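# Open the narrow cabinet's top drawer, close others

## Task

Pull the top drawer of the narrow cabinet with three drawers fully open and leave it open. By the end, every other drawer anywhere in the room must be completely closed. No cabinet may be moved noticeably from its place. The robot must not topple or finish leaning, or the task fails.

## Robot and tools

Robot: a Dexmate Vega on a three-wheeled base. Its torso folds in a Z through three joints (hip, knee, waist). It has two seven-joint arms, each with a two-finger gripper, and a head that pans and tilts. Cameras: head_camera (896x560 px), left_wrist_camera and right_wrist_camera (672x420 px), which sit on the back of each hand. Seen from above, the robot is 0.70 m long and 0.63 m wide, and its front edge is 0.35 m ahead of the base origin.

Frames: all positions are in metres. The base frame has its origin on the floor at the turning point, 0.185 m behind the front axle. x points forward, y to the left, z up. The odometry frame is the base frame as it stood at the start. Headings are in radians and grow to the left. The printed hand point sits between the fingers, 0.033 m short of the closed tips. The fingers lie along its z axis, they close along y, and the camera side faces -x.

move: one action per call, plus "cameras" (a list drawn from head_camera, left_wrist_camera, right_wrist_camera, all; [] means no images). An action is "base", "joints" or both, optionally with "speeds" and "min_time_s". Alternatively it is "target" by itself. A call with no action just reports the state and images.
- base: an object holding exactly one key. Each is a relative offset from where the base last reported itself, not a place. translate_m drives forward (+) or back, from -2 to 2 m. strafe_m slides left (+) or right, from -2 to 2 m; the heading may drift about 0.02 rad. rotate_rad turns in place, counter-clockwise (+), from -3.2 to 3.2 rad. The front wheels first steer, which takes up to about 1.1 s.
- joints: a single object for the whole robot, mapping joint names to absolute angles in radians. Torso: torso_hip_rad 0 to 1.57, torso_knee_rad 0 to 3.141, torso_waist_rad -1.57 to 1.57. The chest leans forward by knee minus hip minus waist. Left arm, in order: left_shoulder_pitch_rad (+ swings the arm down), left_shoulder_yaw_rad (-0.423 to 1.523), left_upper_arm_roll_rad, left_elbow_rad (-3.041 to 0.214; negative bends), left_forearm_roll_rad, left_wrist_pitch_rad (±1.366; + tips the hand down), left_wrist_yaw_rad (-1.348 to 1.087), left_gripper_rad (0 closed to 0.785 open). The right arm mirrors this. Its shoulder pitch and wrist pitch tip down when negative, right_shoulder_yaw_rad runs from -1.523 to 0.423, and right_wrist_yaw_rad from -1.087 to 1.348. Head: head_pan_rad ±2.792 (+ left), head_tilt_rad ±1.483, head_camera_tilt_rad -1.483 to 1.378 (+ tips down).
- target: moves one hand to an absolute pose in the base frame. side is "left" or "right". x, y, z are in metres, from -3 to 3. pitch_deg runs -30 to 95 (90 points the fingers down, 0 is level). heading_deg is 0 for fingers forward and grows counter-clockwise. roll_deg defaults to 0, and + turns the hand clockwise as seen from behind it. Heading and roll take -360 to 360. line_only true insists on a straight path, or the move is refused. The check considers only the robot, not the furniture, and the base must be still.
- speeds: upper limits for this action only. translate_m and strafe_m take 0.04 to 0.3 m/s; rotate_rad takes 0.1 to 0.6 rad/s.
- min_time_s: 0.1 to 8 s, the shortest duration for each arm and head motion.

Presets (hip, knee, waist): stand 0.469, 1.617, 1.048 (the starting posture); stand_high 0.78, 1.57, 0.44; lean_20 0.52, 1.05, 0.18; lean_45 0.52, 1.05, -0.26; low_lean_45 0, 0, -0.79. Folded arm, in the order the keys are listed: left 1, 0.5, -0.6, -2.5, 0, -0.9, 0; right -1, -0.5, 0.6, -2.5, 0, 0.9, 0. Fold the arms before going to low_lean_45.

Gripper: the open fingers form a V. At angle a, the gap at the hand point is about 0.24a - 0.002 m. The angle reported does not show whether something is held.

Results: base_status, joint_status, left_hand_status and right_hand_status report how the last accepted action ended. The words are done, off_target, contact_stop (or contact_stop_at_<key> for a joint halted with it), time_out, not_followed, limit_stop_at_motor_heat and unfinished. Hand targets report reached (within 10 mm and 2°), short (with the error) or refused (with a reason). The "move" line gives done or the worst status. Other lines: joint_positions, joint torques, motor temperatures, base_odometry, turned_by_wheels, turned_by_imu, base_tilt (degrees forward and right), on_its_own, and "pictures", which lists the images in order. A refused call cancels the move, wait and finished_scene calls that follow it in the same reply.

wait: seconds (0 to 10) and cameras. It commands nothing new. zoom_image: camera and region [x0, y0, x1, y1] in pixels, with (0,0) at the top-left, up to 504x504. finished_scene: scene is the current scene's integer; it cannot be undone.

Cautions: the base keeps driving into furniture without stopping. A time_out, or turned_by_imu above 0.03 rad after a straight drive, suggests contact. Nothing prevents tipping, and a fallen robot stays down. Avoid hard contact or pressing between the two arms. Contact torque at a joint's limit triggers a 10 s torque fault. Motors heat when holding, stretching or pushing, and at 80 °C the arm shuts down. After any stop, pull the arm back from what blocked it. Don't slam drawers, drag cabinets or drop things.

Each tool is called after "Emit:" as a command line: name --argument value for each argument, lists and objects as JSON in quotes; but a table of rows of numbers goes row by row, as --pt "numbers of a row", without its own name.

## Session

Emit:
move --joints '{"head_pan_rad": 0.0, "head_camera_tilt_rad": 0.3}' --cameras '["head_camera"]'

Emit:
move --joints '{"head_pan_rad": 1.4, "head_camera_tilt_rad": 0.3}' --cameras '["head_camera"]'

Emit:
move --joints '{"head_pan_rad": 2.6, "head_camera_tilt_rad": 0.35}' --cameras '["head_camera"]'

Emit:
move --joints '{"head_pan_rad": -2.3, "head_camera_tilt_rad": 0.35}' --cameras '["head_camera"]'

Emit:
move --joints '{"head_pan_rad": -1.2, "head_camera_tilt_rad": 0.3}' --cameras '["head_camera"]'

Scene clock: 0.87 s.
Joint torques (N m): left_arm=[4.96 -0.13 -1.4 -2.9 -0.06 -2.81 -0.13] | right_arm=[-3.85 -1.15 -0.03 -2.69 -0.07 2.43 -0.05]
Motor temperatures (°C): left_arm=[31 31 31 26 40 35 41] | right_arm=[29 27 32 31 36 36 33]
move: done
base_odometry: x=+0.000 y=+0.000 heading=+0.000
turned_by_wheels: +0.000
turned_by_imu: +0.000
base_tilt: forward=+0.0 right=+0.8
base_status: not commanded
joint_positions: torso_hip_rad=+0.469 torso_knee_rad=+1.617 torso_waist_rad=+1.048 left_shoulder_pitch_rad=+2.199 left_shoulder_yaw_rad=+0.008 left_upper_arm_roll_rad=-0.009 left_elbow_rad=-1.083 left_forearm_roll_rad=+0.016 left_wrist_pitch_rad=-0.484 left_wrist_yaw_rad=+0.004 left_gripper_rad=+0.005 right_shoulder_pitch_rad=-2.209 right_shoulder_yaw_rad=+0.017 right_upper_arm_roll_rad=-0.013 right_elbow_rad=-1.119 right_forearm_roll_rad=-0.015 right_wrist_pitch_rad=+0.484 right_wrist_yaw_rad=-0.019 right_gripper_rad=+0.005 head_pan_rad=+0.000 head_tilt_rad=+0.000 head_camera_tilt_rad=+0.300
joint_status: all done
chest: x=-0.0111 y=+0.0000 z=+1.4155 quat_wxyz=(+0.999, +0.000, +0.050, +0.000) (m; base frame)
left_hand: x=+0.1862 y=+0.2374 z=+0.5952 quat_wxyz=(+0.407, +0.009, +0.913, +0.007) pitch_deg=+41.9 heading_deg=+0.4 roll_deg=+1.6 back=up (m; base frame)
right_hand: x=+0.1977 y=-0.2171 z=+0.6067 quat_wxyz=(+0.419, +0.002, +0.908, +0.001) pitch_deg=+40.4 heading_deg=+0.0 roll_deg=+0.2 back=up (m; base frame)
pictures: head_camera

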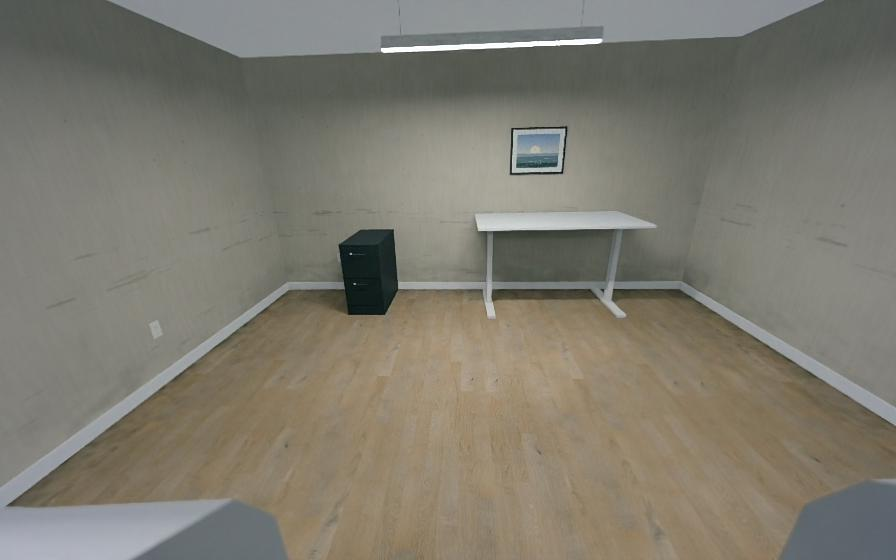

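Scene clock: 2.47 s.
Joint torques (N m): left_arm=[4.17 -0.57 -1.02 -2.31 -0.11 -1.9 -0.08] | right_arm=[-5.84 -1.49 -0.05 -2.48 0.02 2.55 -0.03]
move: done
base_odometry: x=+0.000 y=+0.000 heading=+0.000
turned_by_wheels: +0.000
turned_by_imu: +0.000
base_tilt: forward=+0.1 right=+0.8
base_status: not commanded
joint_positions: torso_hip_rad=+0.469 torso_knee_rad=+1.617 torso_waist_rad=+1.048 left_shoulder_pitch_rad=+2.199 left_shoulder_yaw_rad=+0.008 left_upper_arm_roll_rad=-0.009 left_elbow_rad=-1.083 left_forearm_roll_rad=+0.016 left_wrist_pitch_rad=-0.484 left_wrist_yaw_rad=+0.004 left_gripper_rad=+0.005 right_shoulder_pitch_rad=-2.209 right_shoulder_yaw_rad=+0.017 right_upper_arm_roll_rad=-0.013 right_elbow_rad=-1.119 right_forearm_roll_rad=-0.015 right_wrist_pitch_rad=+0.484 right_wrist_yaw_rad=-0.019 right_gripper_rad=+0.005 head_pan_rad=+1.400 head_tilt_rad=+0.000 head_camera_tilt_rad=+0.300
joint_status: all done
chest: x=-0.0111 y=+0.0000 z=+1.4155 quat_wxyz=(+0.999, +0.000, +0.050, +0.000) (m; base frame)
left_hand: x=+0.1862 y=+0.2374 z=+0.5952 quat_wxyz=(+0.407, +0.009, +0.913, +0.007) pitch_deg=+41.9 heading_deg=+0.4 roll_deg=+1.6 back=up (m; base frame)
right_hand: x=+0.1977 y=-0.2171 z=+0.6067 quat_wxyz=(+0.419, +0.002, +0.908, +0.001) pitch_deg=+40.4 heading_deg=+0.0 roll_deg=+0.2 back=up (m; base frame)
pictures: head_camera

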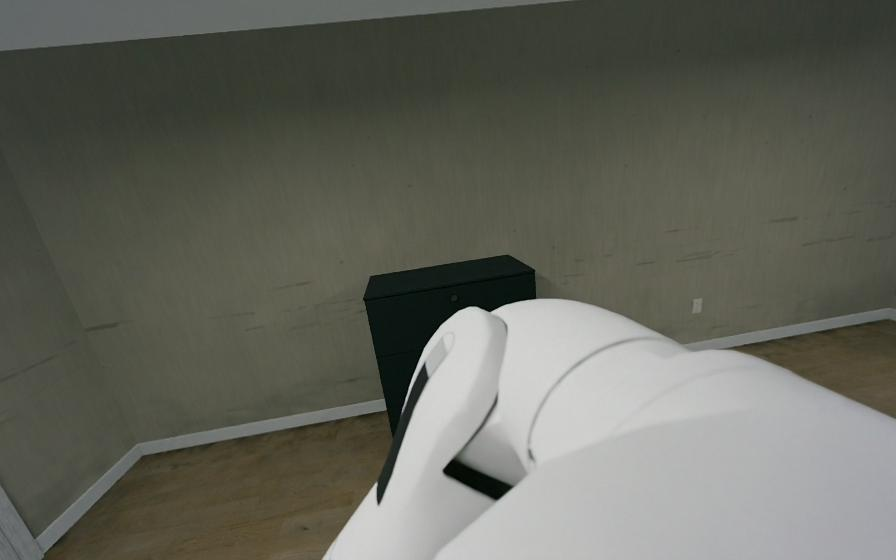

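Scene clock: 3.93 s.
Joint torques (N m): left_arm=[5.52 0.74 -0.87 -3.53 0.01 -2.38 -0.05] | right_arm=[-4.03 -0.54 -0.09 -3.37 0.01 3.39 -0.02]
move: done
base_odometry: x=+0.000 y=+0.000 heading=+0.000
turned_by_wheels: +0.000
turned_by_imu: +0.000
base_tilt: forward=+0.0 right=+0.7
base_status: not commanded
joint_positions: torso_hip_rad=+0.469 torso_knee_rad=+1.617 torso_waist_rad=+1.048 left_shoulder_pitch_rad=+2.199 left_shoulder_yaw_rad=+0.008 left_upper_arm_roll_rad=-0.009 left_elbow_rad=-1.083 left_forearm_roll_rad=+0.016 left_wrist_pitch_rad=-0.484 left_wrist_yaw_rad=+0.004 left_gripper_rad=+0.005 right_shoulder_pitch_rad=-2.209 right_shoulder_yaw_rad=+0.017 right_upper_arm_roll_rad=-0.013 right_elbow_rad=-1.119 right_forearm_roll_rad=-0.015 right_wrist_pitch_rad=+0.484 right_wrist_yaw_rad=-0.019 right_gripper_rad=+0.005 head_pan_rad=+2.600 head_tilt_rad=+0.000 head_camera_tilt_rad=+0.350
joint_status: all done
chest: x=-0.0111 y=+0.0000 z=+1.4155 quat_wxyz=(+0.999, +0.000, +0.050, +0.000) (m; base frame)
left_hand: x=+0.1862 y=+0.2374 z=+0.5952 quat_wxyz=(+0.407, +0.009, +0.913, +0.007) pitch_deg=+41.9 heading_deg=+0.4 roll_deg=+1.6 back=up (m; base frame)
right_hand: x=+0.1977 y=-0.2171 z=+0.6067 quat_wxyz=(+0.419, +0.002, +0.908, +0.001) pitch_deg=+40.4 heading_deg=+0.0 roll_deg=+0.2 back=up (m; base frame)
pictures: head_camera

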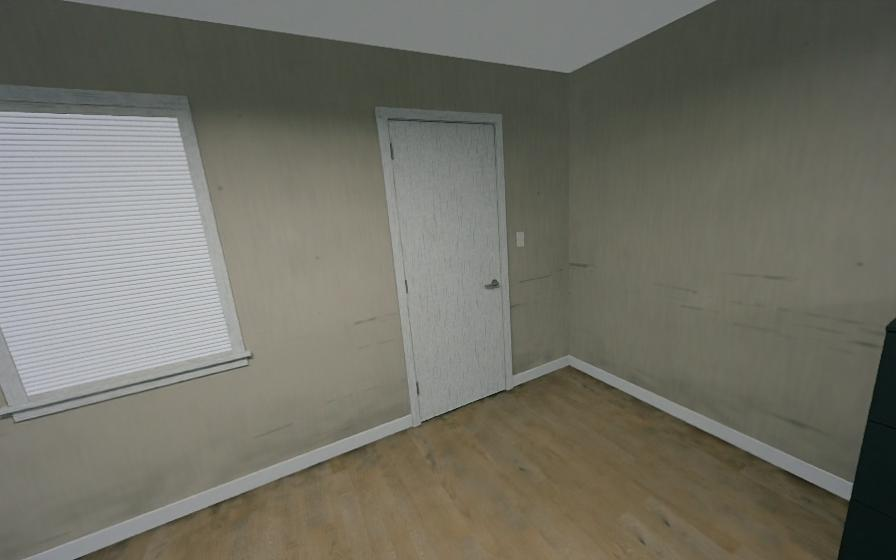

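Scene clock: 7.87 s.
Joint torques (N m): left_arm=[5.29 1.01 -0.89 -3.47 0.28 -2.1 0] | right_arm=[-4.56 -1.16 0.33 -1.67 0.14 1.95 -0.15]
move: done
base_odometry: x=+0.000 y=+0.000 heading=+0.000
turned_by_wheels: +0.000
turned_by_imu: +0.000
base_tilt: forward=+0.0 right=+0.8
base_status: not commanded
joint_positions: torso_hip_rad=+0.469 torso_knee_rad=+1.617 torso_waist_rad=+1.048 left_shoulder_pitch_rad=+2.199 left_shoulder_yaw_rad=+0.008 left_upper_arm_roll_rad=-0.009 left_elbow_rad=-1.083 left_forearm_roll_rad=+0.016 left_wrist_pitch_rad=-0.484 left_wrist_yaw_rad=+0.004 left_gripper_rad=+0.005 right_shoulder_pitch_rad=-2.209 right_shoulder_yaw_rad=+0.017 right_upper_arm_roll_rad=-0.013 right_elbow_rad=-1.119 right_forearm_roll_rad=-0.015 right_wrist_pitch_rad=+0.484 right_wrist_yaw_rad=-0.019 right_gripper_rad=+0.005 head_pan_rad=-2.300 head_tilt_rad=+0.000 head_camera_tilt_rad=+0.350
joint_status: all done
chest: x=-0.0111 y=+0.0000 z=+1.4155 quat_wxyz=(+0.999, +0.000, +0.050, +0.000) (m; base frame)
left_hand: x=+0.1862 y=+0.2374 z=+0.5952 quat_wxyz=(+0.407, +0.009, +0.913, +0.007) pitch_deg=+41.9 heading_deg=+0.4 roll_deg=+1.6 back=up (m; base frame)
right_hand: x=+0.1977 y=-0.2171 z=+0.6067 quat_wxyz=(+0.419, +0.002, +0.908, +0.001) pitch_deg=+40.4 heading_deg=+0.0 roll_deg=+0.2 back=up (m; base frame)
pictures: head_camera

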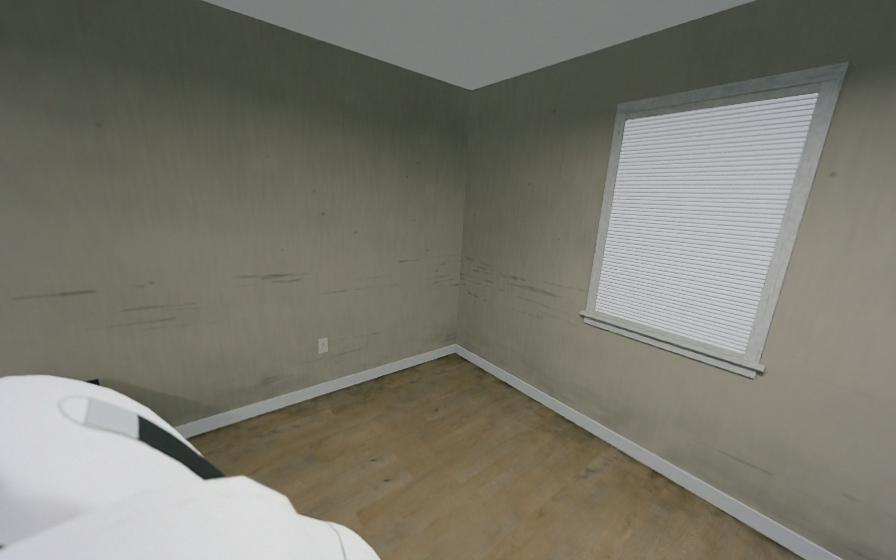

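Scene clock: 9.27 s.
Joint torques (N m): left_arm=[5.81 0.05 -1.76 -2.07 0.04 -2.17 -0.05] | right_arm=[-4.17 -0.06 0.4 -2.73 0.19 2.47 -0.02]
move: done
base_odometry: x=+0.000 y=+0.000 heading=+0.000
turned_by_wheels: +0.000
turned_by_imu: +0.000
base_tilt: forward=+0.0 right=+0.7
base_status: not commanded
joint_positions: torso_hip_rad=+0.469 torso_knee_rad=+1.617 torso_waist_rad=+1.048 left_shoulder_pitch_rad=+2.199 left_shoulder_yaw_rad=+0.008 left_upper_arm_roll_rad=-0.009 left_elbow_rad=-1.083 left_forearm_roll_rad=+0.016 left_wrist_pitch_rad=-0.484 left_wrist_yaw_rad=+0.004 left_gripper_rad=+0.005 right_shoulder_pitch_rad=-2.209 right_shoulder_yaw_rad=+0.017 right_upper_arm_roll_rad=-0.013 right_elbow_rad=-1.119 right_forearm_roll_rad=-0.015 right_wrist_pitch_rad=+0.484 right_wrist_yaw_rad=-0.019 right_gripper_rad=+0.005 head_pan_rad=-1.200 head_tilt_rad=+0.000 head_camera_tilt_rad=+0.300
joint_status: all done
chest: x=-0.0111 y=+0.0000 z=+1.4155 quat_wxyz=(+0.999, +0.000, +0.050, +0.000) (m; base frame)
left_hand: x=+0.1862 y=+0.2374 z=+0.5952 quat_wxyz=(+0.407, +0.009, +0.913, +0.007) pitch_deg=+41.9 heading_deg=+0.4 roll_deg=+1.6 back=up (m; base frame)
right_hand: x=+0.1977 y=-0.2171 z=+0.6067 quat_wxyz=(+0.419, +0.002, +0.908, +0.001) pitch_deg=+40.4 heading_deg=+0.0 roll_deg=+0.2 back=up (m; base frame)
pictures: head_camera

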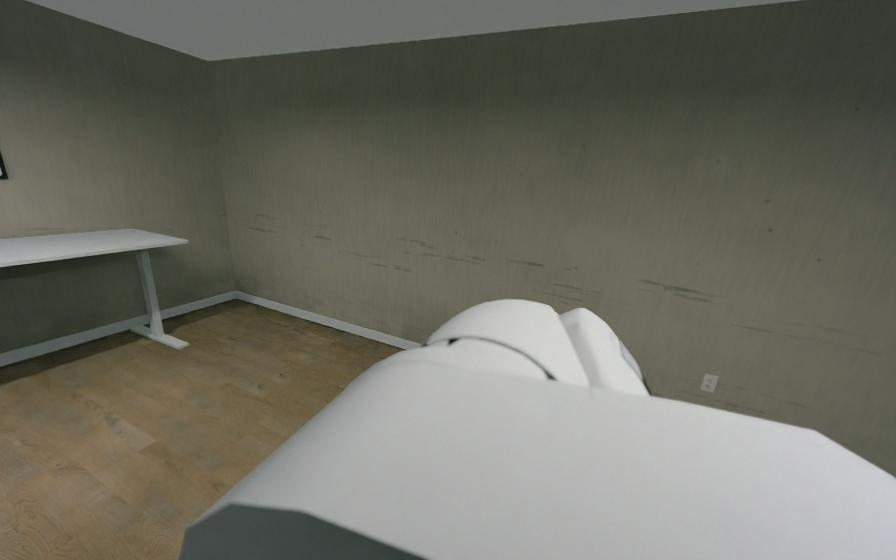

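Emit:
move --base '{"rotate_rad": -1.45}' --joints '{"left_shoulder_pitch_rad": 1.518, "left_shoulder_yaw_rad": 0.536, "left_upper_arm_roll_rad": 0.207, "left_elbow_rad": -1.938, "left_forearm_roll_rad": 1.114, "left_wrist_pitch_rad": 0.356, "left_wrist_yaw_rad": -0.566, "left_gripper_rad": 0.15, "right_shoulder_pitch_rad": -1.7, "right_shoulder_yaw_rad": -0.3, "right_elbow_rad": -2.2, "head_pan_rad": 0.0, "head_camera_tilt_rad": 0.45}' --cameras '["head_camera"]'

Emit:
zoom_image --camera "head_camera" --region '[300, 200, 500, 380]'

Scene clock: 15.13 s.
Joint torques (N m): left_arm=[-21.05 7.11 -4.97 -7.27 1.18 1.06 0.97] | right_arm=[21.88 -4.75 3.2 -6.69 0.41 2.12 -0.37]
move: done
base_odometry: x=+0.002 y=+0.001 heading=-1.454
turned_by_wheels: -1.454
turned_by_imu: -1.446
base_tilt: forward=+0.0 right=+0.8
base_status: done
joint_positions: torso_hip_rad=+0.469 torso_knee_rad=+1.617 torso_waist_rad=+1.048 left_shoulder_pitch_rad=+1.521 left_shoulder_yaw_rad=+0.534 left_upper_arm_roll_rad=+0.206 left_elbow_rad=-1.935 left_forearm_roll_rad=+1.110 left_wrist_pitch_rad=+0.353 left_wrist_yaw_rad=-0.564 left_gripper_rad=+0.150 right_shoulder_pitch_rad=-1.702 right_shoulder_yaw_rad=-0.299 right_upper_arm_roll_rad=-0.013 right_elbow_rad=-2.196 right_forearm_roll_rad=-0.015 right_wrist_pitch_rad=+0.484 right_wrist_yaw_rad=-0.019 right_gripper_rad=+0.005 head_pan_rad=+0.000 head_tilt_rad=+0.000 head_camera_tilt_rad=+0.450
joint_status: all done
chest: x=-0.0111 y=+0.0000 z=+1.4155 quat_wxyz=(+0.999, +0.000, +0.050, +0.000) (m; base frame)
left_hand: x=+0.6813 y=+0.2823 z=+1.0166 quat_wxyz=(+0.395, +0.587, +0.588, +0.392) pitch_deg=+22.4 heading_deg=-0.2 roll_deg=+89.7 (m; base frame)
right_hand: x=+0.5015 y=-0.1633 z=+1.4651 quat_wxyz=(+0.931, -0.145, +0.335, -0.019) pitch_deg=-47.1 heading_deg=+22.3 roll_deg=-24.6 back=up (m; base frame)
pictures: head_camera

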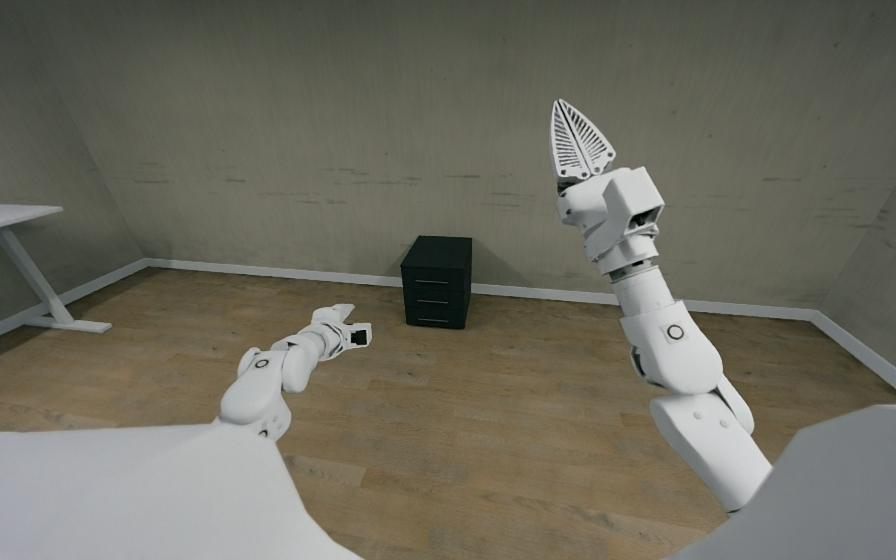

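Scaled by 2.520 from the camera's 896x560 image, which has a finer 960x600 frame.

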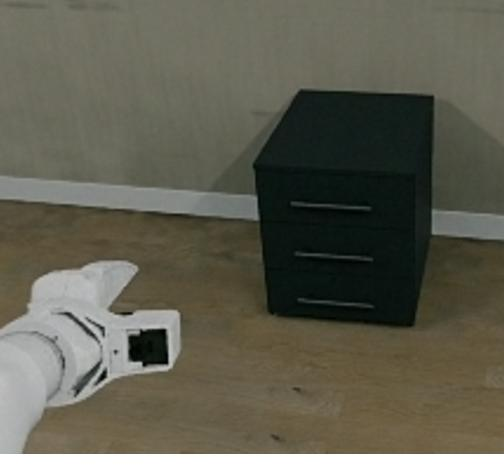

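Emit:
move --base '{"rotate_rad": -0.048}'

Emit:
move --base '{"translate_m": 1.08}' --joints '{"torso_hip_rad": 0.0, "torso_knee_rad": 0.6, "torso_waist_rad": 0.1, "head_camera_tilt_rad": 0.4}' --cameras '["head_camera", "left_wrist_camera"]'

Emit:
zoom_image --camera "head_camera" --region '[250, 120, 500, 370]'

Scene clock: 16.97 s.
Joint torques (N m): left_arm=[-22.01 6.86 -5.14 -7.02 1.28 -0.17 0.76] | right_arm=[20.86 -4.4 3.1 -8.27 0.36 2.42 -0.46]
move: done
base_odometry: x=+0.002 y=+0.001 heading=-1.502
turned_by_wheels: -0.048
turned_by_imu: -0.047
base_tilt: forward=+0.0 right=+0.7
base_status: done
joint_positions: torso_hip_rad=+0.469 torso_knee_rad=+1.617 torso_waist_rad=+1.048 left_shoulder_pitch_rad=+1.518 left_shoulder_yaw_rad=+0.536 left_upper_arm_roll_rad=+0.207 left_elbow_rad=-1.938 left_forearm_roll_rad=+1.114 left_wrist_pitch_rad=+0.356 left_wrist_yaw_rad=-0.566 left_gripper_rad=+0.150 right_shoulder_pitch_rad=-1.700 right_shoulder_yaw_rad=-0.300 right_upper_arm_roll_rad=-0.013 right_elbow_rad=-2.200 right_forearm_roll_rad=-0.015 right_wrist_pitch_rad=+0.484 right_wrist_yaw_rad=-0.019 right_gripper_rad=+0.005 head_pan_rad=+0.000 head_tilt_rad=+0.000 head_camera_tilt_rad=+0.450
joint_status: not commanded
chest: x=-0.0111 y=+0.0000 z=+1.4155 quat_wxyz=(+0.999, +0.000, +0.050, +0.000) (m; base frame)
left_hand: x=+0.6822 y=+0.2831 z=+1.0197 quat_wxyz=(+0.395, +0.587, +0.587, +0.394) pitch_deg=+22.2 heading_deg=+0.0 roll_deg=+90.0 (m; base frame)
right_hand: x=+0.5001 y=-0.1627 z=+1.4677 quat_wxyz=(+0.931, -0.146, +0.333, -0.019) pitch_deg=-47.4 heading_deg=+22.5 roll_deg=-24.8 back=up (m; base frame)

Scene clock: 22.37 s.
Joint torques (N m): left_arm=[-13.16 6.49 -4 -6.9 0.86 -0.18 0.9] | right_arm=[13.7 -3.78 2.47 -9.46 0.28 2.74 -0.44]
move: done
base_odometry: x=+0.077 y=-1.076 heading=-1.503
turned_by_wheels: -0.001
turned_by_imu: -0.003
base_tilt: forward=+0.1 right=+0.8
base_status: done
joint_positions: torso_hip_rad=+0.001 torso_knee_rad=+0.600 torso_waist_rad=+0.100 left_shoulder_pitch_rad=+1.518 left_shoulder_yaw_rad=+0.536 left_upper_arm_roll_rad=+0.207 left_elbow_rad=-1.938 left_forearm_roll_rad=+1.114 left_wrist_pitch_rad=+0.356 left_wrist_yaw_rad=-0.566 left_gripper_rad=+0.150 right_shoulder_pitch_rad=-1.700 right_shoulder_yaw_rad=-0.300 right_upper_arm_roll_rad=-0.013 right_elbow_rad=-2.200 right_forearm_roll_rad=-0.015 right_wrist_pitch_rad=+0.484 right_wrist_yaw_rad=-0.019 right_gripper_rad=+0.005 head_pan_rad=+0.000 head_tilt_rad=+0.000 head_camera_tilt_rad=+0.400
joint_status: all done
chest: x=+0.0413 y=+0.0000 z=+1.1148 quat_wxyz=(+0.969, +0.000, +0.247, +0.000) (m; base frame)
left_hand: x=+0.5262 y=+0.2832 z=+0.4806 quat_wxyz=(+0.270, +0.653, +0.654, +0.270) pitch_deg=+45.1 heading_deg=+0.0 roll_deg=+90.0 (m; base frame)
right_hand: x=+0.5326 y=-0.1627 z=+0.9641 quat_wxyz=(+0.847, -0.147, +0.511, +0.010) pitch_deg=-25.8 heading_deg=+16.7 roll_deg=-15.3 back=up (m; base frame)
pictures: head_camera, left_wrist_camera

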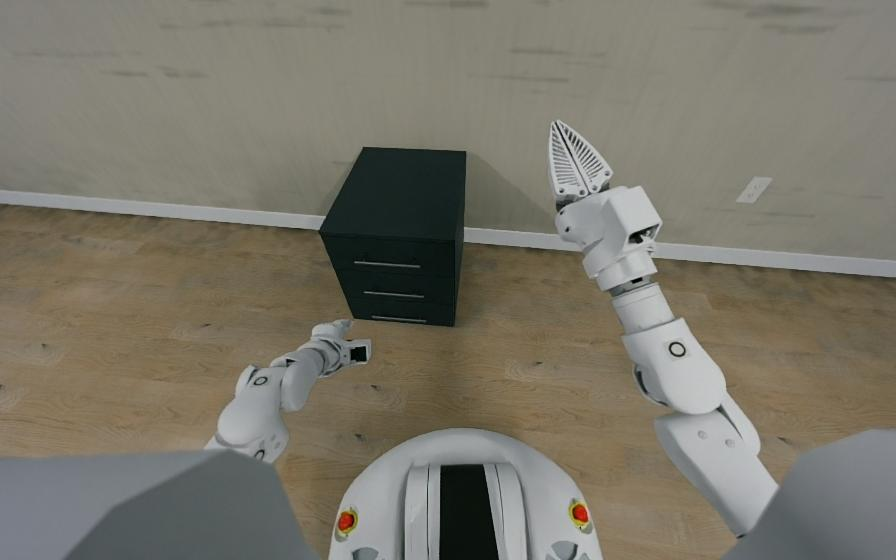

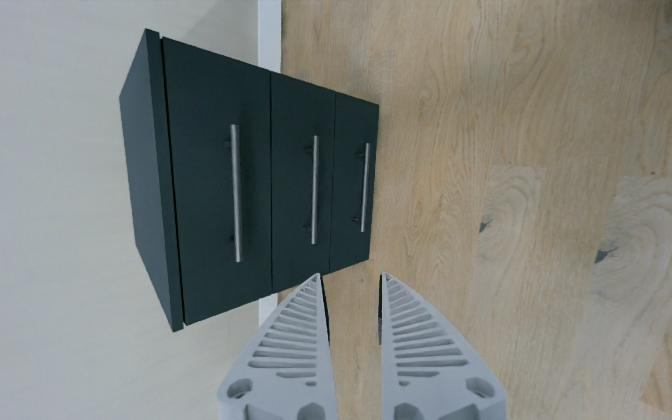

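Scaled by 2.016 from the camera's 896x560 image, which has a finer 960x600 frame.

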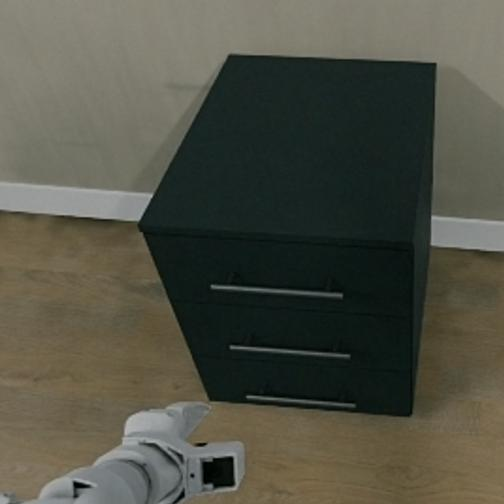

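Emit:
move --base '{"rotate_rad": -0.085}'

Emit:
move --base '{"translate_m": 0.205}' --speeds '{"translate_m": 0.15}' --cameras '["head_camera", "left_wrist_camera"]'

Scene clock: 24.57 s.
Joint torques (N m): left_arm=[-12.9 5.44 -4.18 -7.33 1.17 -0.15 0.67] | right_arm=[12.65 -4.39 2.83 -7.8 0.41 1.9 -0.43]
move: done
base_odometry: x=+0.077 y=-1.076 heading=-1.588
turned_by_wheels: -0.085
turned_by_imu: -0.085
base_tilt: forward=+0.1 right=+0.7
base_status: done
joint_positions: torso_hip_rad=+0.001 torso_knee_rad=+0.600 torso_waist_rad=+0.100 left_shoulder_pitch_rad=+1.518 left_shoulder_yaw_rad=+0.536 left_upper_arm_roll_rad=+0.207 left_elbow_rad=-1.938 left_forearm_roll_rad=+1.114 left_wrist_pitch_rad=+0.356 left_wrist_yaw_rad=-0.566 left_gripper_rad=+0.150 right_shoulder_pitch_rad=-1.700 right_shoulder_yaw_rad=-0.300 right_upper_arm_roll_rad=-0.013 right_elbow_rad=-2.200 right_forearm_roll_rad=-0.015 right_wrist_pitch_rad=+0.484 right_wrist_yaw_rad=-0.019 right_gripper_rad=+0.005 head_pan_rad=+0.000 head_tilt_rad=+0.000 head_camera_tilt_rad=+0.400
joint_status: not commanded
chest: x=+0.0413 y=+0.0000 z=+1.1148 quat_wxyz=(+0.969, +0.000, +0.247, +0.000) (m; base frame)
left_hand: x=+0.5262 y=+0.2832 z=+0.4806 quat_wxyz=(+0.270, +0.653, +0.654, +0.270) pitch_deg=+45.1 heading_deg=+0.0 roll_deg=+90.0 (m; base frame)
right_hand: x=+0.5326 y=-0.1627 z=+0.9641 quat_wxyz=(+0.847, -0.147, +0.511, +0.010) pitch_deg=-25.8 heading_deg=+16.7 roll_deg=-15.3 back=up (m; base frame)

Scene clock: 27.23 s.
Joint torques (N m): left_arm=[-12.7 5.58 -3.63 -6.35 0.8 -0.12 0.88] | right_arm=[13.4 -4.36 2.39 -8.55 0.13 3.07 -0.7]
move: done
base_odometry: x=+0.073 y=-1.281 heading=-1.589
turned_by_wheels: -0.001
turned_by_imu: -0.001
base_tilt: forward=+0.1 right=+0.7
base_status: done
joint_positions: torso_hip_rad=+0.001 torso_knee_rad=+0.600 torso_waist_rad=+0.100 left_shoulder_pitch_rad=+1.518 left_shoulder_yaw_rad=+0.536 left_upper_arm_roll_rad=+0.207 left_elbow_rad=-1.938 left_forearm_roll_rad=+1.114 left_wrist_pitch_rad=+0.356 left_wrist_yaw_rad=-0.566 left_gripper_rad=+0.150 right_shoulder_pitch_rad=-1.700 right_shoulder_yaw_rad=-0.300 right_upper_arm_roll_rad=-0.013 right_elbow_rad=-2.200 right_forearm_roll_rad=-0.015 right_wrist_pitch_rad=+0.484 right_wrist_yaw_rad=-0.019 right_gripper_rad=+0.005 head_pan_rad=+0.000 head_tilt_rad=+0.000 head_camera_tilt_rad=+0.400
joint_status: not commanded
chest: x=+0.0413 y=+0.0000 z=+1.1148 quat_wxyz=(+0.969, +0.000, +0.247, +0.000) (m; base frame)
left_hand: x=+0.5262 y=+0.2832 z=+0.4806 quat_wxyz=(+0.270, +0.653, +0.654, +0.270) pitch_deg=+45.1 heading_deg=+0.0 roll_deg=+90.0 (m; base frame)
right_hand: x=+0.5326 y=-0.1627 z=+0.9641 quat_wxyz=(+0.847, -0.147, +0.511, +0.010) pitch_deg=-25.8 heading_deg=+16.7 roll_deg=-15.3 back=up (m; base frame)
pictures: head_camera, left_wrist_camera

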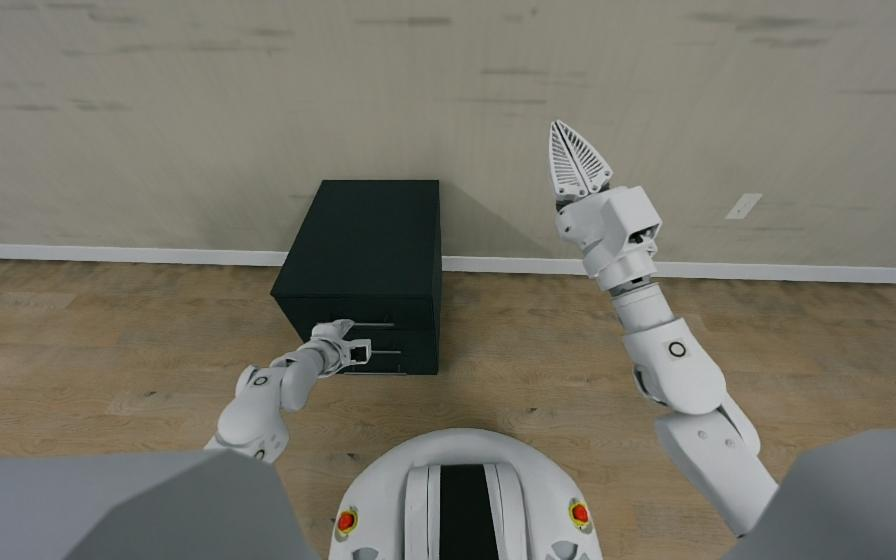

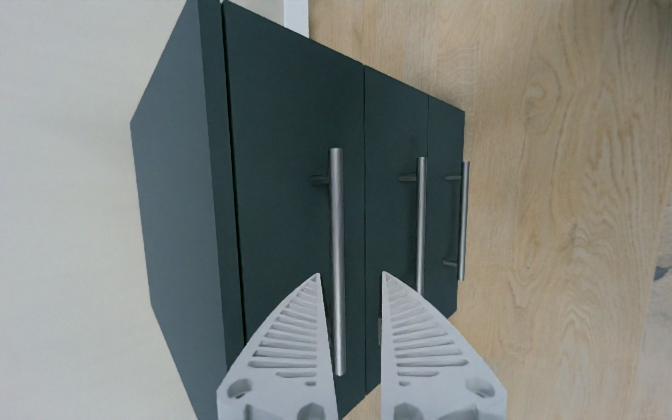

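Emit:
move --target '{"side": "left", "x": 0.585, "y": 0.29, "z": 0.429, "pitch_deg": 45, "heading_deg": 0, "roll_deg": 90}' --cameras '["left_wrist_camera"]'

Scene clock: 30.63 s.
Joint torques (N m): left_arm=[-21.76 2.11 -4.36 -6.96 0.78 0.49 1.99] | right_arm=[12.69 -4.29 3.02 -8.13 0.16 2.04 -0.66]
move: done
base_odometry: x=+0.073 y=-1.281 heading=-1.589
turned_by_wheels: +0.000
turned_by_imu: +0.000
base_tilt: forward=+0.1 right=+0.8
base_status: not commanded
joint_positions: torso_hip_rad=+0.001 torso_knee_rad=+0.600 torso_waist_rad=+0.100 left_shoulder_pitch_rad=+1.283 left_shoulder_yaw_rad=+0.477 left_upper_arm_roll_rad=+0.286 left_elbow_rad=-1.589 left_forearm_roll_rad=+1.081 left_wrist_pitch_rad=+0.262 left_wrist_yaw_rad=-0.457 left_gripper_rad=+0.150 right_shoulder_pitch_rad=-1.700 right_shoulder_yaw_rad=-0.300 right_upper_arm_roll_rad=-0.013 right_elbow_rad=-2.200 right_forearm_roll_rad=-0.015 right_wrist_pitch_rad=+0.484 right_wrist_yaw_rad=-0.019 right_gripper_rad=+0.005 head_pan_rad=+0.000 head_tilt_rad=+0.000 head_camera_tilt_rad=+0.400
joint_status: not commanded
chest: x=+0.0413 y=+0.0000 z=+1.1147 quat_wxyz=(+0.969, +0.000, +0.247, +0.000) (m; base frame)
left_hand: x=+0.5839 y=+0.2901 z=+0.4291 quat_wxyz=(+0.270, +0.653, +0.653, +0.270) pitch_deg=+45.1 heading_deg=+0.0 roll_deg=-90.0 (m; base frame)
left_hand_status: reached (straight line, planned for 1.4 s): 1 mm and 0.1 deg off.
right_hand: x=+0.5325 y=-0.1627 z=+0.9641 quat_wxyz=(+0.847, -0.147, +0.511, +0.010) pitch_deg=-25.8 heading_deg=+16.7 roll_deg=-15.3 back=up (m; base frame)
pictures: left_wrist_camera

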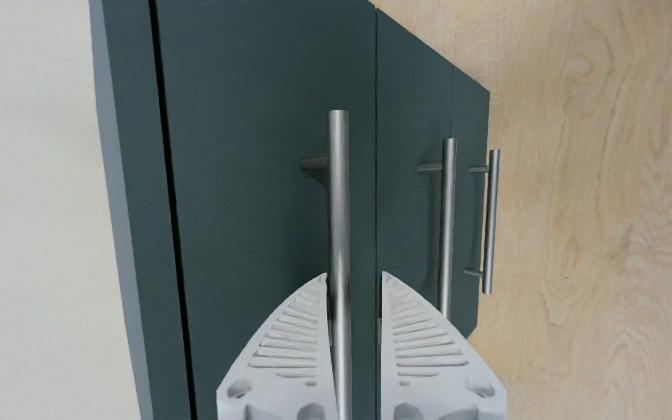

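Emit:
move --joints '{"left_gripper_rad": 0.0}'

Emit:
move --base '{"translate_m": -0.33}' --speeds '{"translate_m": 0.1}' --cameras '["left_wrist_camera", "head_camera"]'

Scene clock: 31.47 s.
Joint torques (N m): left_arm=[-9.95 1.45 -0.65 -2.08 -0.39 -0.6 -0.66] | right_arm=[11.76 -3.71 2.97 -9.38 0.19 2.74 -0.68]
move: done
base_odometry: x=+0.073 y=-1.281 heading=-1.589
turned_by_wheels: +0.000
turned_by_imu: +0.000
base_tilt: forward=+0.0 right=+0.8
base_status: not commanded
joint_positions: torso_hip_rad=+0.001 torso_knee_rad=+0.600 torso_waist_rad=+0.100 left_shoulder_pitch_rad=+1.280 left_shoulder_yaw_rad=+0.476 left_upper_arm_roll_rad=+0.287 left_elbow_rad=-1.586 left_forearm_roll_rad=+1.081 left_wrist_pitch_rad=+0.261 left_wrist_yaw_rad=-0.455 left_gripper_rad=+0.000 right_shoulder_pitch_rad=-1.700 right_shoulder_yaw_rad=-0.300 right_upper_arm_roll_rad=-0.013 right_elbow_rad=-2.200 right_forearm_roll_rad=-0.015 right_wrist_pitch_rad=+0.484 right_wrist_yaw_rad=-0.019 right_gripper_rad=+0.005 head_pan_rad=+0.000 head_tilt_rad=+0.000 head_camera_tilt_rad=+0.400
joint_status: all done
chest: x=+0.0413 y=+0.0000 z=+1.1148 quat_wxyz=(+0.969, +0.000, +0.247, +0.000) (m; base frame)
left_hand: x=+0.5852 y=+0.2902 z=+0.4295 quat_wxyz=(+0.271, +0.653, +0.653, +0.271) pitch_deg=+44.9 heading_deg=+0.0 roll_deg=-90.0 (m; base frame)
right_hand: x=+0.5325 y=-0.1627 z=+0.9642 quat_wxyz=(+0.847, -0.147, +0.511, +0.010) pitch_deg=-25.8 heading_deg=+16.7 roll_deg=-15.3 back=up (m; base frame)

Scene clock: 35.67 s.
Joint torques (N m): left_arm=[-9.03 -1.35 1.48 -6.82 -1.93 -4.26 -0.38] | right_arm=[13.16 -4.16 2.34 -8.16 0.28 3 -0.6]
move: done
base_odometry: x=+0.079 y=-0.951 heading=-1.589
turned_by_wheels: -0.001
turned_by_imu: +0.000
base_tilt: forward=+0.1 right=+0.8
base_status: done
joint_positions: torso_hip_rad=+0.001 torso_knee_rad=+0.600 torso_waist_rad=+0.100 left_shoulder_pitch_rad=+1.280 left_shoulder_yaw_rad=+0.476 left_upper_arm_roll_rad=+0.287 left_elbow_rad=-1.585 left_forearm_roll_rad=+1.081 left_wrist_pitch_rad=+0.262 left_wrist_yaw_rad=-0.455 left_gripper_rad=+0.000 right_shoulder_pitch_rad=-1.700 right_shoulder_yaw_rad=-0.300 right_upper_arm_roll_rad=-0.013 right_elbow_rad=-2.200 right_forearm_roll_rad=-0.015 right_wrist_pitch_rad=+0.484 right_wrist_yaw_rad=-0.019 right_gripper_rad=+0.005 head_pan_rad=+0.000 head_tilt_rad=+0.000 head_camera_tilt_rad=+0.400
joint_status: not commanded
chest: x=+0.0412 y=+0.0000 z=+1.1148 quat_wxyz=(+0.969, +0.000, +0.247, +0.000) (m; base frame)
left_hand: x=+0.5852 y=+0.2910 z=+0.4293 quat_wxyz=(+0.270, +0.653, +0.653, +0.271) pitch_deg=+45.0 heading_deg=+0.2 roll_deg=-89.9 (m; base frame)
right_hand: x=+0.5325 y=-0.1627 z=+0.9642 quat_wxyz=(+0.847, -0.147, +0.511, +0.010) pitch_deg=-25.8 heading_deg=+16.7 roll_deg=-15.3 back=up (m; base frame)
pictures: head_camera, left_wrist_camera

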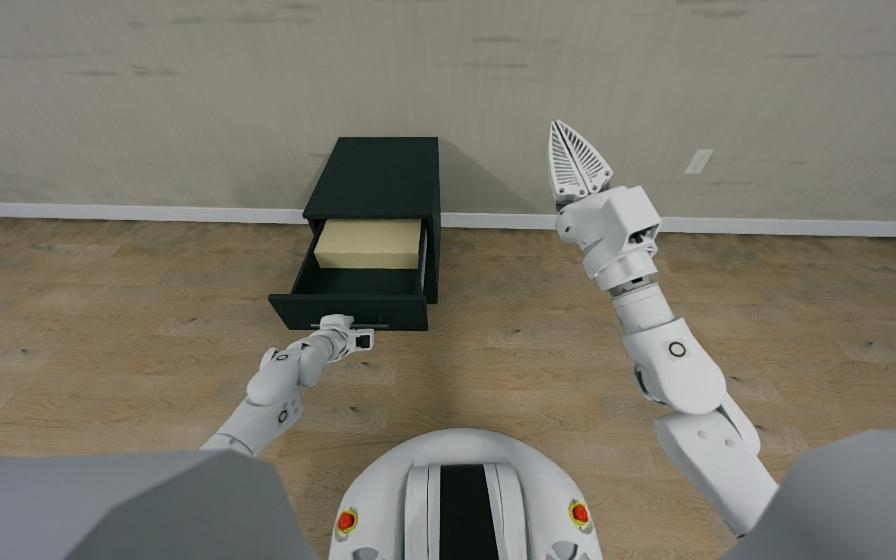

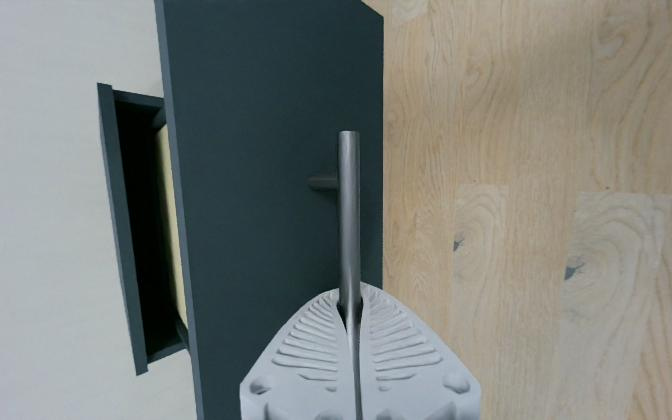

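Emit:
move --base '{"translate_m": -0.052}' --speeds '{"translate_m": 0.05}' --cameras '["left_wrist_camera", "head_camera"]'

Emit:
zoom_image --camera "head_camera" --region '[260, 110, 460, 350]'

Scene clock: 37.60 s.
Joint torques (N m): left_arm=[1.54 0.13 1.69 -1.39 -1.86 -1.97 -3.15] | right_arm=[13.22 -2.24 2.52 -8.64 0.25 3.25 -0.57]
move: done
base_odometry: x=+0.080 y=-0.900 heading=-1.590
turned_by_wheels: -0.001
turned_by_imu: -0.001
base_tilt: forward=+0.0 right=+0.7
base_status: done
joint_positions: torso_hip_rad=+0.001 torso_knee_rad=+0.600 torso_waist_rad=+0.100 left_shoulder_pitch_rad=+1.279 left_shoulder_yaw_rad=+0.476 left_upper_arm_roll_rad=+0.287 left_elbow_rad=-1.585 left_forearm_roll_rad=+1.081 left_wrist_pitch_rad=+0.262 left_wrist_yaw_rad=-0.454 left_gripper_rad=+0.000 right_shoulder_pitch_rad=-1.700 right_shoulder_yaw_rad=-0.300 right_upper_arm_roll_rad=-0.013 right_elbow_rad=-2.200 right_forearm_roll_rad=-0.015 right_wrist_pitch_rad=+0.484 right_wrist_yaw_rad=-0.019 right_gripper_rad=+0.005 head_pan_rad=+0.000 head_tilt_rad=+0.000 head_camera_tilt_rad=+0.400
joint_status: not commanded
chest: x=+0.0412 y=+0.0000 z=+1.1148 quat_wxyz=(+0.969, +0.000, +0.247, +0.000) (m; base frame)
left_hand: x=+0.5859 y=+0.2907 z=+0.4301 quat_wxyz=(+0.271, +0.653, +0.653, +0.272) pitch_deg=+44.8 heading_deg=+0.1 roll_deg=-89.9 (m; base frame)
right_hand: x=+0.5325 y=-0.1627 z=+0.9642 quat_wxyz=(+0.847, -0.147, +0.511, +0.010) pitch_deg=-25.8 heading_deg=+16.7 roll_deg=-15.3 back=up (m; base frame)
pictures: head_camera, left_wrist_camera

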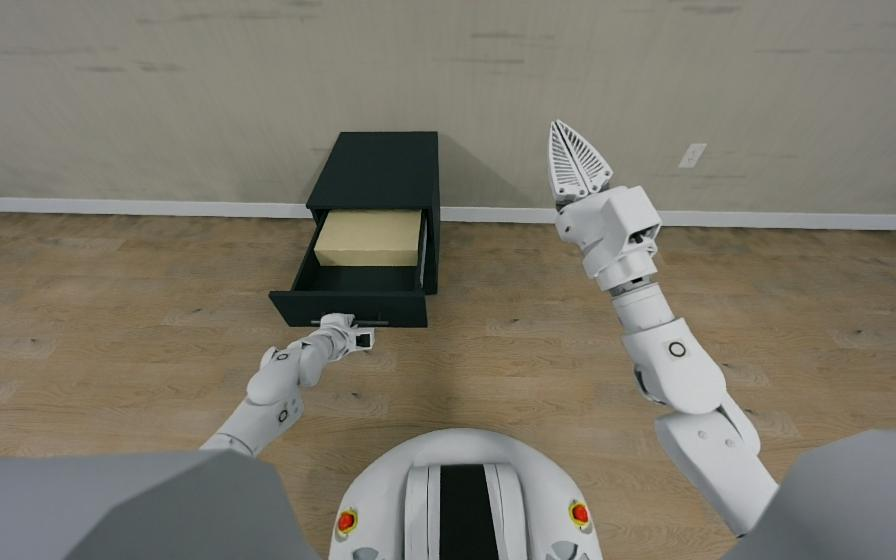

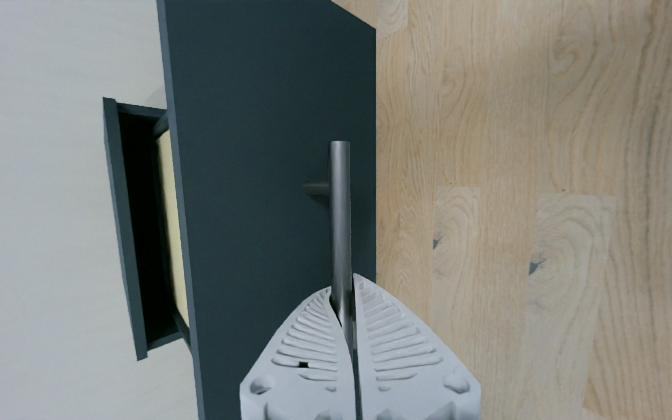

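Scaled by 2.100 from the camera's 896x560 image, which has a finer 960x600 frame.

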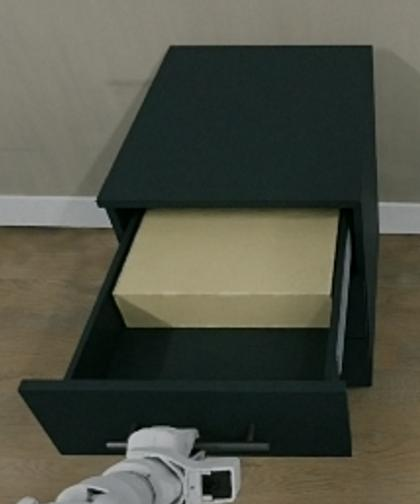

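Emit:
move --base '{"translate_m": -0.01}' --speeds '{"translate_m": 0.05}' --cameras '["left_wrist_camera", "head_camera"]'

Emit:
zoom_image --camera "head_camera" --region '[260, 110, 460, 350]'

Scene clock: 38.77 s.
Joint torques (N m): left_arm=[8.71 -1.2 3.18 2 -2.65 -1.89 -4.57] | right_arm=[12.68 -3.72 2.82 -9.4 0.34 2.33 -0.72]
move: done
base_odometry: x=+0.081 y=-0.890 heading=-1.592
turned_by_wheels: -0.001
turned_by_imu: -0.001
base_tilt: forward=+0.0 right=+0.7
base_status: done
joint_positions: torso_hip_rad=+0.001 torso_knee_rad=+0.600 torso_waist_rad=+0.100 left_shoulder_pitch_rad=+1.279 left_shoulder_yaw_rad=+0.476 left_upper_arm_roll_rad=+0.286 left_elbow_rad=-1.586 left_forearm_roll_rad=+1.081 left_wrist_pitch_rad=+0.262 left_wrist_yaw_rad=-0.453 left_gripper_rad=+0.000 right_shoulder_pitch_rad=-1.700 right_shoulder_yaw_rad=-0.300 right_upper_arm_roll_rad=-0.013 right_elbow_rad=-2.200 right_forearm_roll_rad=-0.015 right_wrist_pitch_rad=+0.484 right_wrist_yaw_rad=-0.019 right_gripper_rad=+0.005 head_pan_rad=+0.000 head_tilt_rad=+0.000 head_camera_tilt_rad=+0.400
joint_status: not commanded
chest: x=+0.0411 y=+0.0000 z=+1.1148 quat_wxyz=(+0.969, +0.000, +0.247, +0.000) (m; base frame)
left_hand: x=+0.5864 y=+0.2906 z=+0.4306 quat_wxyz=(+0.272, +0.653, +0.653, +0.272) pitch_deg=+44.8 heading_deg=+0.1 roll_deg=-89.9 (m; base frame)
right_hand: x=+0.5324 y=-0.1627 z=+0.9643 quat_wxyz=(+0.847, -0.147, +0.511, +0.010) pitch_deg=-25.8 heading_deg=+16.7 roll_deg=-15.3 back=up (m; base frame)
pictures: head_camera, left_wrist_camera

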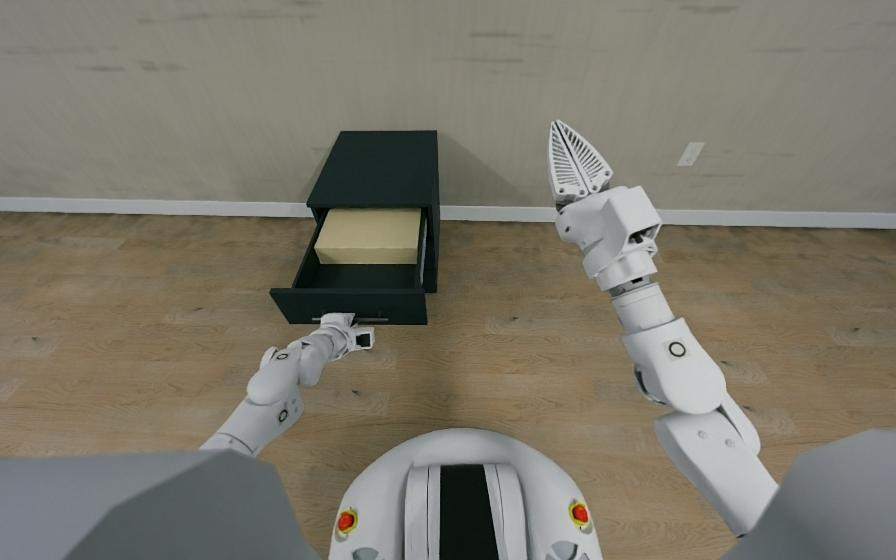

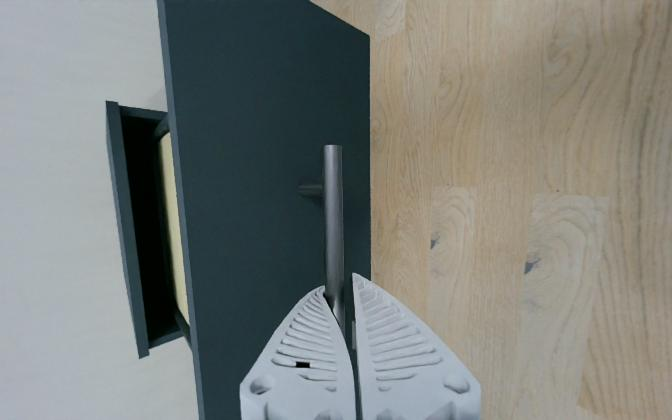

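Scaled by 2.100 from the camera's 896x560 image, which has a finer 960x600 frame.

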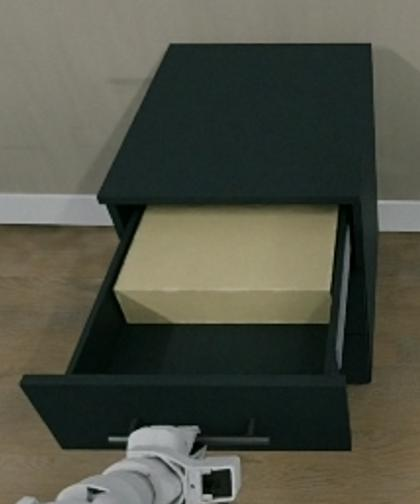

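Emit:
move --base '{"translate_m": 0.01}' --speeds '{"translate_m": 0.05}'

Emit:
move --joints '{"left_gripper_rad": 0.12}'

Emit:
move --target '{"side": "left", "x": 0.523, "y": 0.29, "z": 0.492, "pitch_deg": 45, "heading_deg": 0, "roll_deg": 90}' --cameras '["head_camera", "left_wrist_camera"]'

Emit:
zoom_image --camera "head_camera" --region '[260, 110, 460, 350]'

Scene clock: 39.97 s.
Joint torques (N m): left_arm=[7.47 -1.97 2.82 1.34 -2.16 -0.83 -3.2] | right_arm=[12.61 -4.45 2.71 -9.31 0.5 2.45 -0.59]
move: done
base_odometry: x=+0.081 y=-0.900 heading=-1.592
turned_by_wheels: -0.001
turned_by_imu: +0.000
base_tilt: forward=+0.0 right=+0.8
base_status: done
joint_positions: torso_hip_rad=+0.001 torso_knee_rad=+0.600 torso_waist_rad=+0.100 left_shoulder_pitch_rad=+1.279 left_shoulder_yaw_rad=+0.476 left_upper_arm_roll_rad=+0.286 left_elbow_rad=-1.585 left_forearm_roll_rad=+1.081 left_wrist_pitch_rad=+0.261 left_wrist_yaw_rad=-0.454 left_gripper_rad=+0.000 right_shoulder_pitch_rad=-1.700 right_shoulder_yaw_rad=-0.300 right_upper_arm_roll_rad=-0.013 right_elbow_rad=-2.200 right_forearm_roll_rad=-0.015 right_wrist_pitch_rad=+0.484 right_wrist_yaw_rad=-0.019 right_gripper_rad=+0.005 head_pan_rad=+0.000 head_tilt_rad=+0.000 head_camera_tilt_rad=+0.400
joint_status: not commanded
chest: x=+0.0411 y=+0.0000 z=+1.1148 quat_wxyz=(+0.969, +0.000, +0.247, +0.000) (m; base frame)
left_hand: x=+0.5862 y=+0.2905 z=+0.4305 quat_wxyz=(+0.271, +0.653, +0.653, +0.272) pitch_deg=+44.8 heading_deg=+0.1 roll_deg=-89.9 (m; base frame)
right_hand: x=+0.5324 y=-0.1627 z=+0.9643 quat_wxyz=(+0.847, -0.147, +0.511, +0.010) pitch_deg=-25.8 heading_deg=+16.7 roll_deg=-15.3 back=up (m; base frame)

Scene clock: 40.57 s.
Joint torques (N m): left_arm=[-4.34 -0.4 -0.52 -5.52 -0.31 -0.56 -0.06] | right_arm=[13.33 -4.87 2.66 -7.75 0.32 2.84 -0.37]
move: done
base_odometry: x=+0.081 y=-0.900 heading=-1.592
turned_by_wheels: +0.000
turned_by_imu: +0.000
base_tilt: forward=+0.0 right=+0.7
base_status: not commanded
joint_positions: torso_hip_rad=+0.001 torso_knee_rad=+0.600 torso_waist_rad=+0.100 left_shoulder_pitch_rad=+1.280 left_shoulder_yaw_rad=+0.476 left_upper_arm_roll_rad=+0.287 left_elbow_rad=-1.585 left_forearm_roll_rad=+1.081 left_wrist_pitch_rad=+0.261 left_wrist_yaw_rad=-0.455 left_gripper_rad=+0.120 right_shoulder_pitch_rad=-1.700 right_shoulder_yaw_rad=-0.300 right_upper_arm_roll_rad=-0.013 right_elbow_rad=-2.200 right_forearm_roll_rad=-0.015 right_wrist_pitch_rad=+0.484 right_wrist_yaw_rad=-0.019 right_gripper_rad=+0.005 head_pan_rad=+0.000 head_tilt_rad=+0.000 head_camera_tilt_rad=+0.400
joint_status: all done
chest: x=+0.0412 y=+0.0000 z=+1.1148 quat_wxyz=(+0.969, +0.000, +0.247, +0.000) (m; base frame)
left_hand: x=+0.5853 y=+0.2904 z=+0.4294 quat_wxyz=(+0.271, +0.653, +0.653, +0.271) pitch_deg=+45.0 heading_deg=+0.1 roll_deg=-90.0 (m; base frame)
right_hand: x=+0.5325 y=-0.1627 z=+0.9642 quat_wxyz=(+0.847, -0.147, +0.511, +0.010) pitch_deg=-25.8 heading_deg=+16.7 roll_deg=-15.3 back=up (m; base frame)

Scene clock: 43.40 s.
Joint torques (N m): left_arm=[-3.01 6.68 -10.44 -8.36 0.97 0.11 0.44] | right_arm=[14.36 -3.2 2.64 -8.29 0.5 2.58 -0.44]
move: done
base_odometry: x=+0.081 y=-0.900 heading=-1.592
turned_by_wheels: +0.000
turned_by_imu: +0.000
base_tilt: forward=+0.0 right=+0.8
base_status: not commanded
joint_positions: torso_hip_rad=+0.001 torso_knee_rad=+0.600 torso_waist_rad=+0.100 left_shoulder_pitch_rad=+1.541 left_shoulder_yaw_rad=+0.561 left_upper_arm_roll_rad=+0.183 left_elbow_rad=-1.977 left_forearm_roll_rad=+1.096 left_wrist_pitch_rad=+0.359 left_wrist_yaw_rad=-0.581 left_gripper_rad=+0.120 right_shoulder_pitch_rad=-1.700 right_shoulder_yaw_rad=-0.300 right_upper_arm_roll_rad=-0.013 right_elbow_rad=-2.200 right_forearm_roll_rad=-0.015 right_wrist_pitch_rad=+0.484 right_wrist_yaw_rad=-0.019 right_gripper_rad=+0.005 head_pan_rad=+0.000 head_tilt_rad=+0.000 head_camera_tilt_rad=+0.400
joint_status: not commanded
chest: x=+0.0412 y=+0.0000 z=+1.1148 quat_wxyz=(+0.969, +0.000, +0.247, +0.000) (m; base frame)
left_hand: x=+0.5236 y=+0.2899 z=+0.4911 quat_wxyz=(+0.271, +0.653, +0.653, +0.270) pitch_deg=+45.0 heading_deg=+0.0 roll_deg=+90.0 (m; base frame)
left_hand_status: reached (straight line, planned for 1.6 s): 1 mm and 0.0 deg off.
right_hand: x=+0.5325 y=-0.1627 z=+0.9642 quat_wxyz=(+0.847, -0.147, +0.511, +0.010) pitch_deg=-25.8 heading_deg=+16.7 roll_deg=-15.3 back=up (m; base frame)
pictures: head_camera, left_wrist_camera

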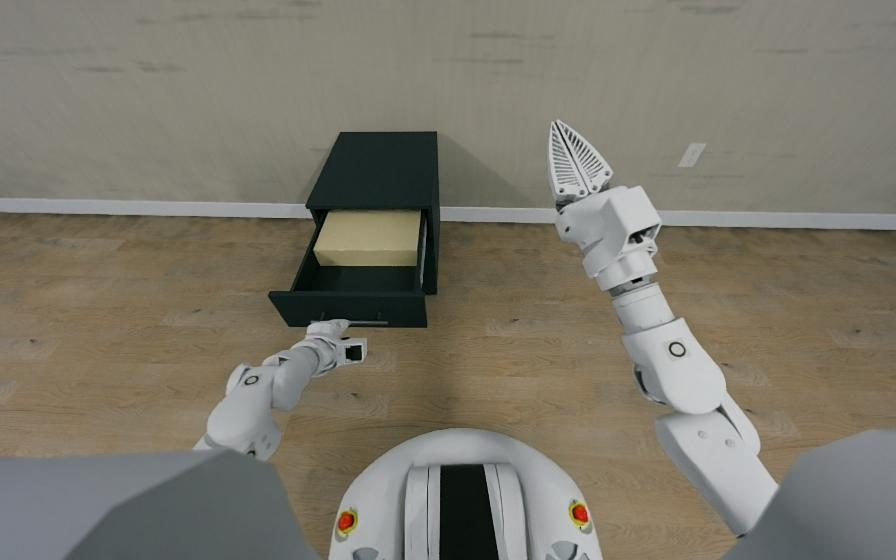

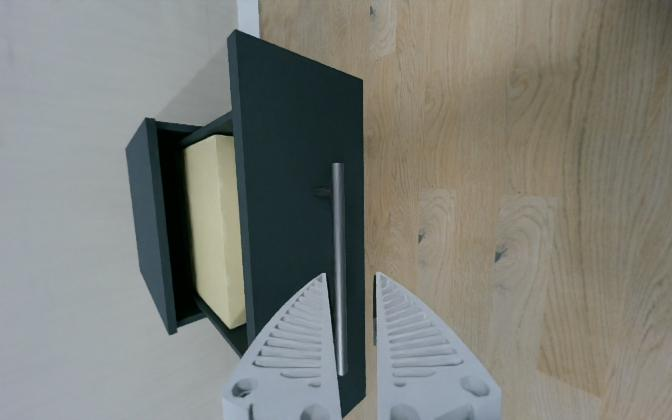

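Scaled by 2.100 from the camera's 896x560 image, which has a finer 960x600 frame.

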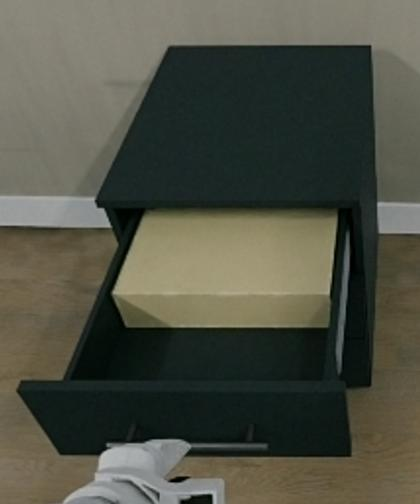

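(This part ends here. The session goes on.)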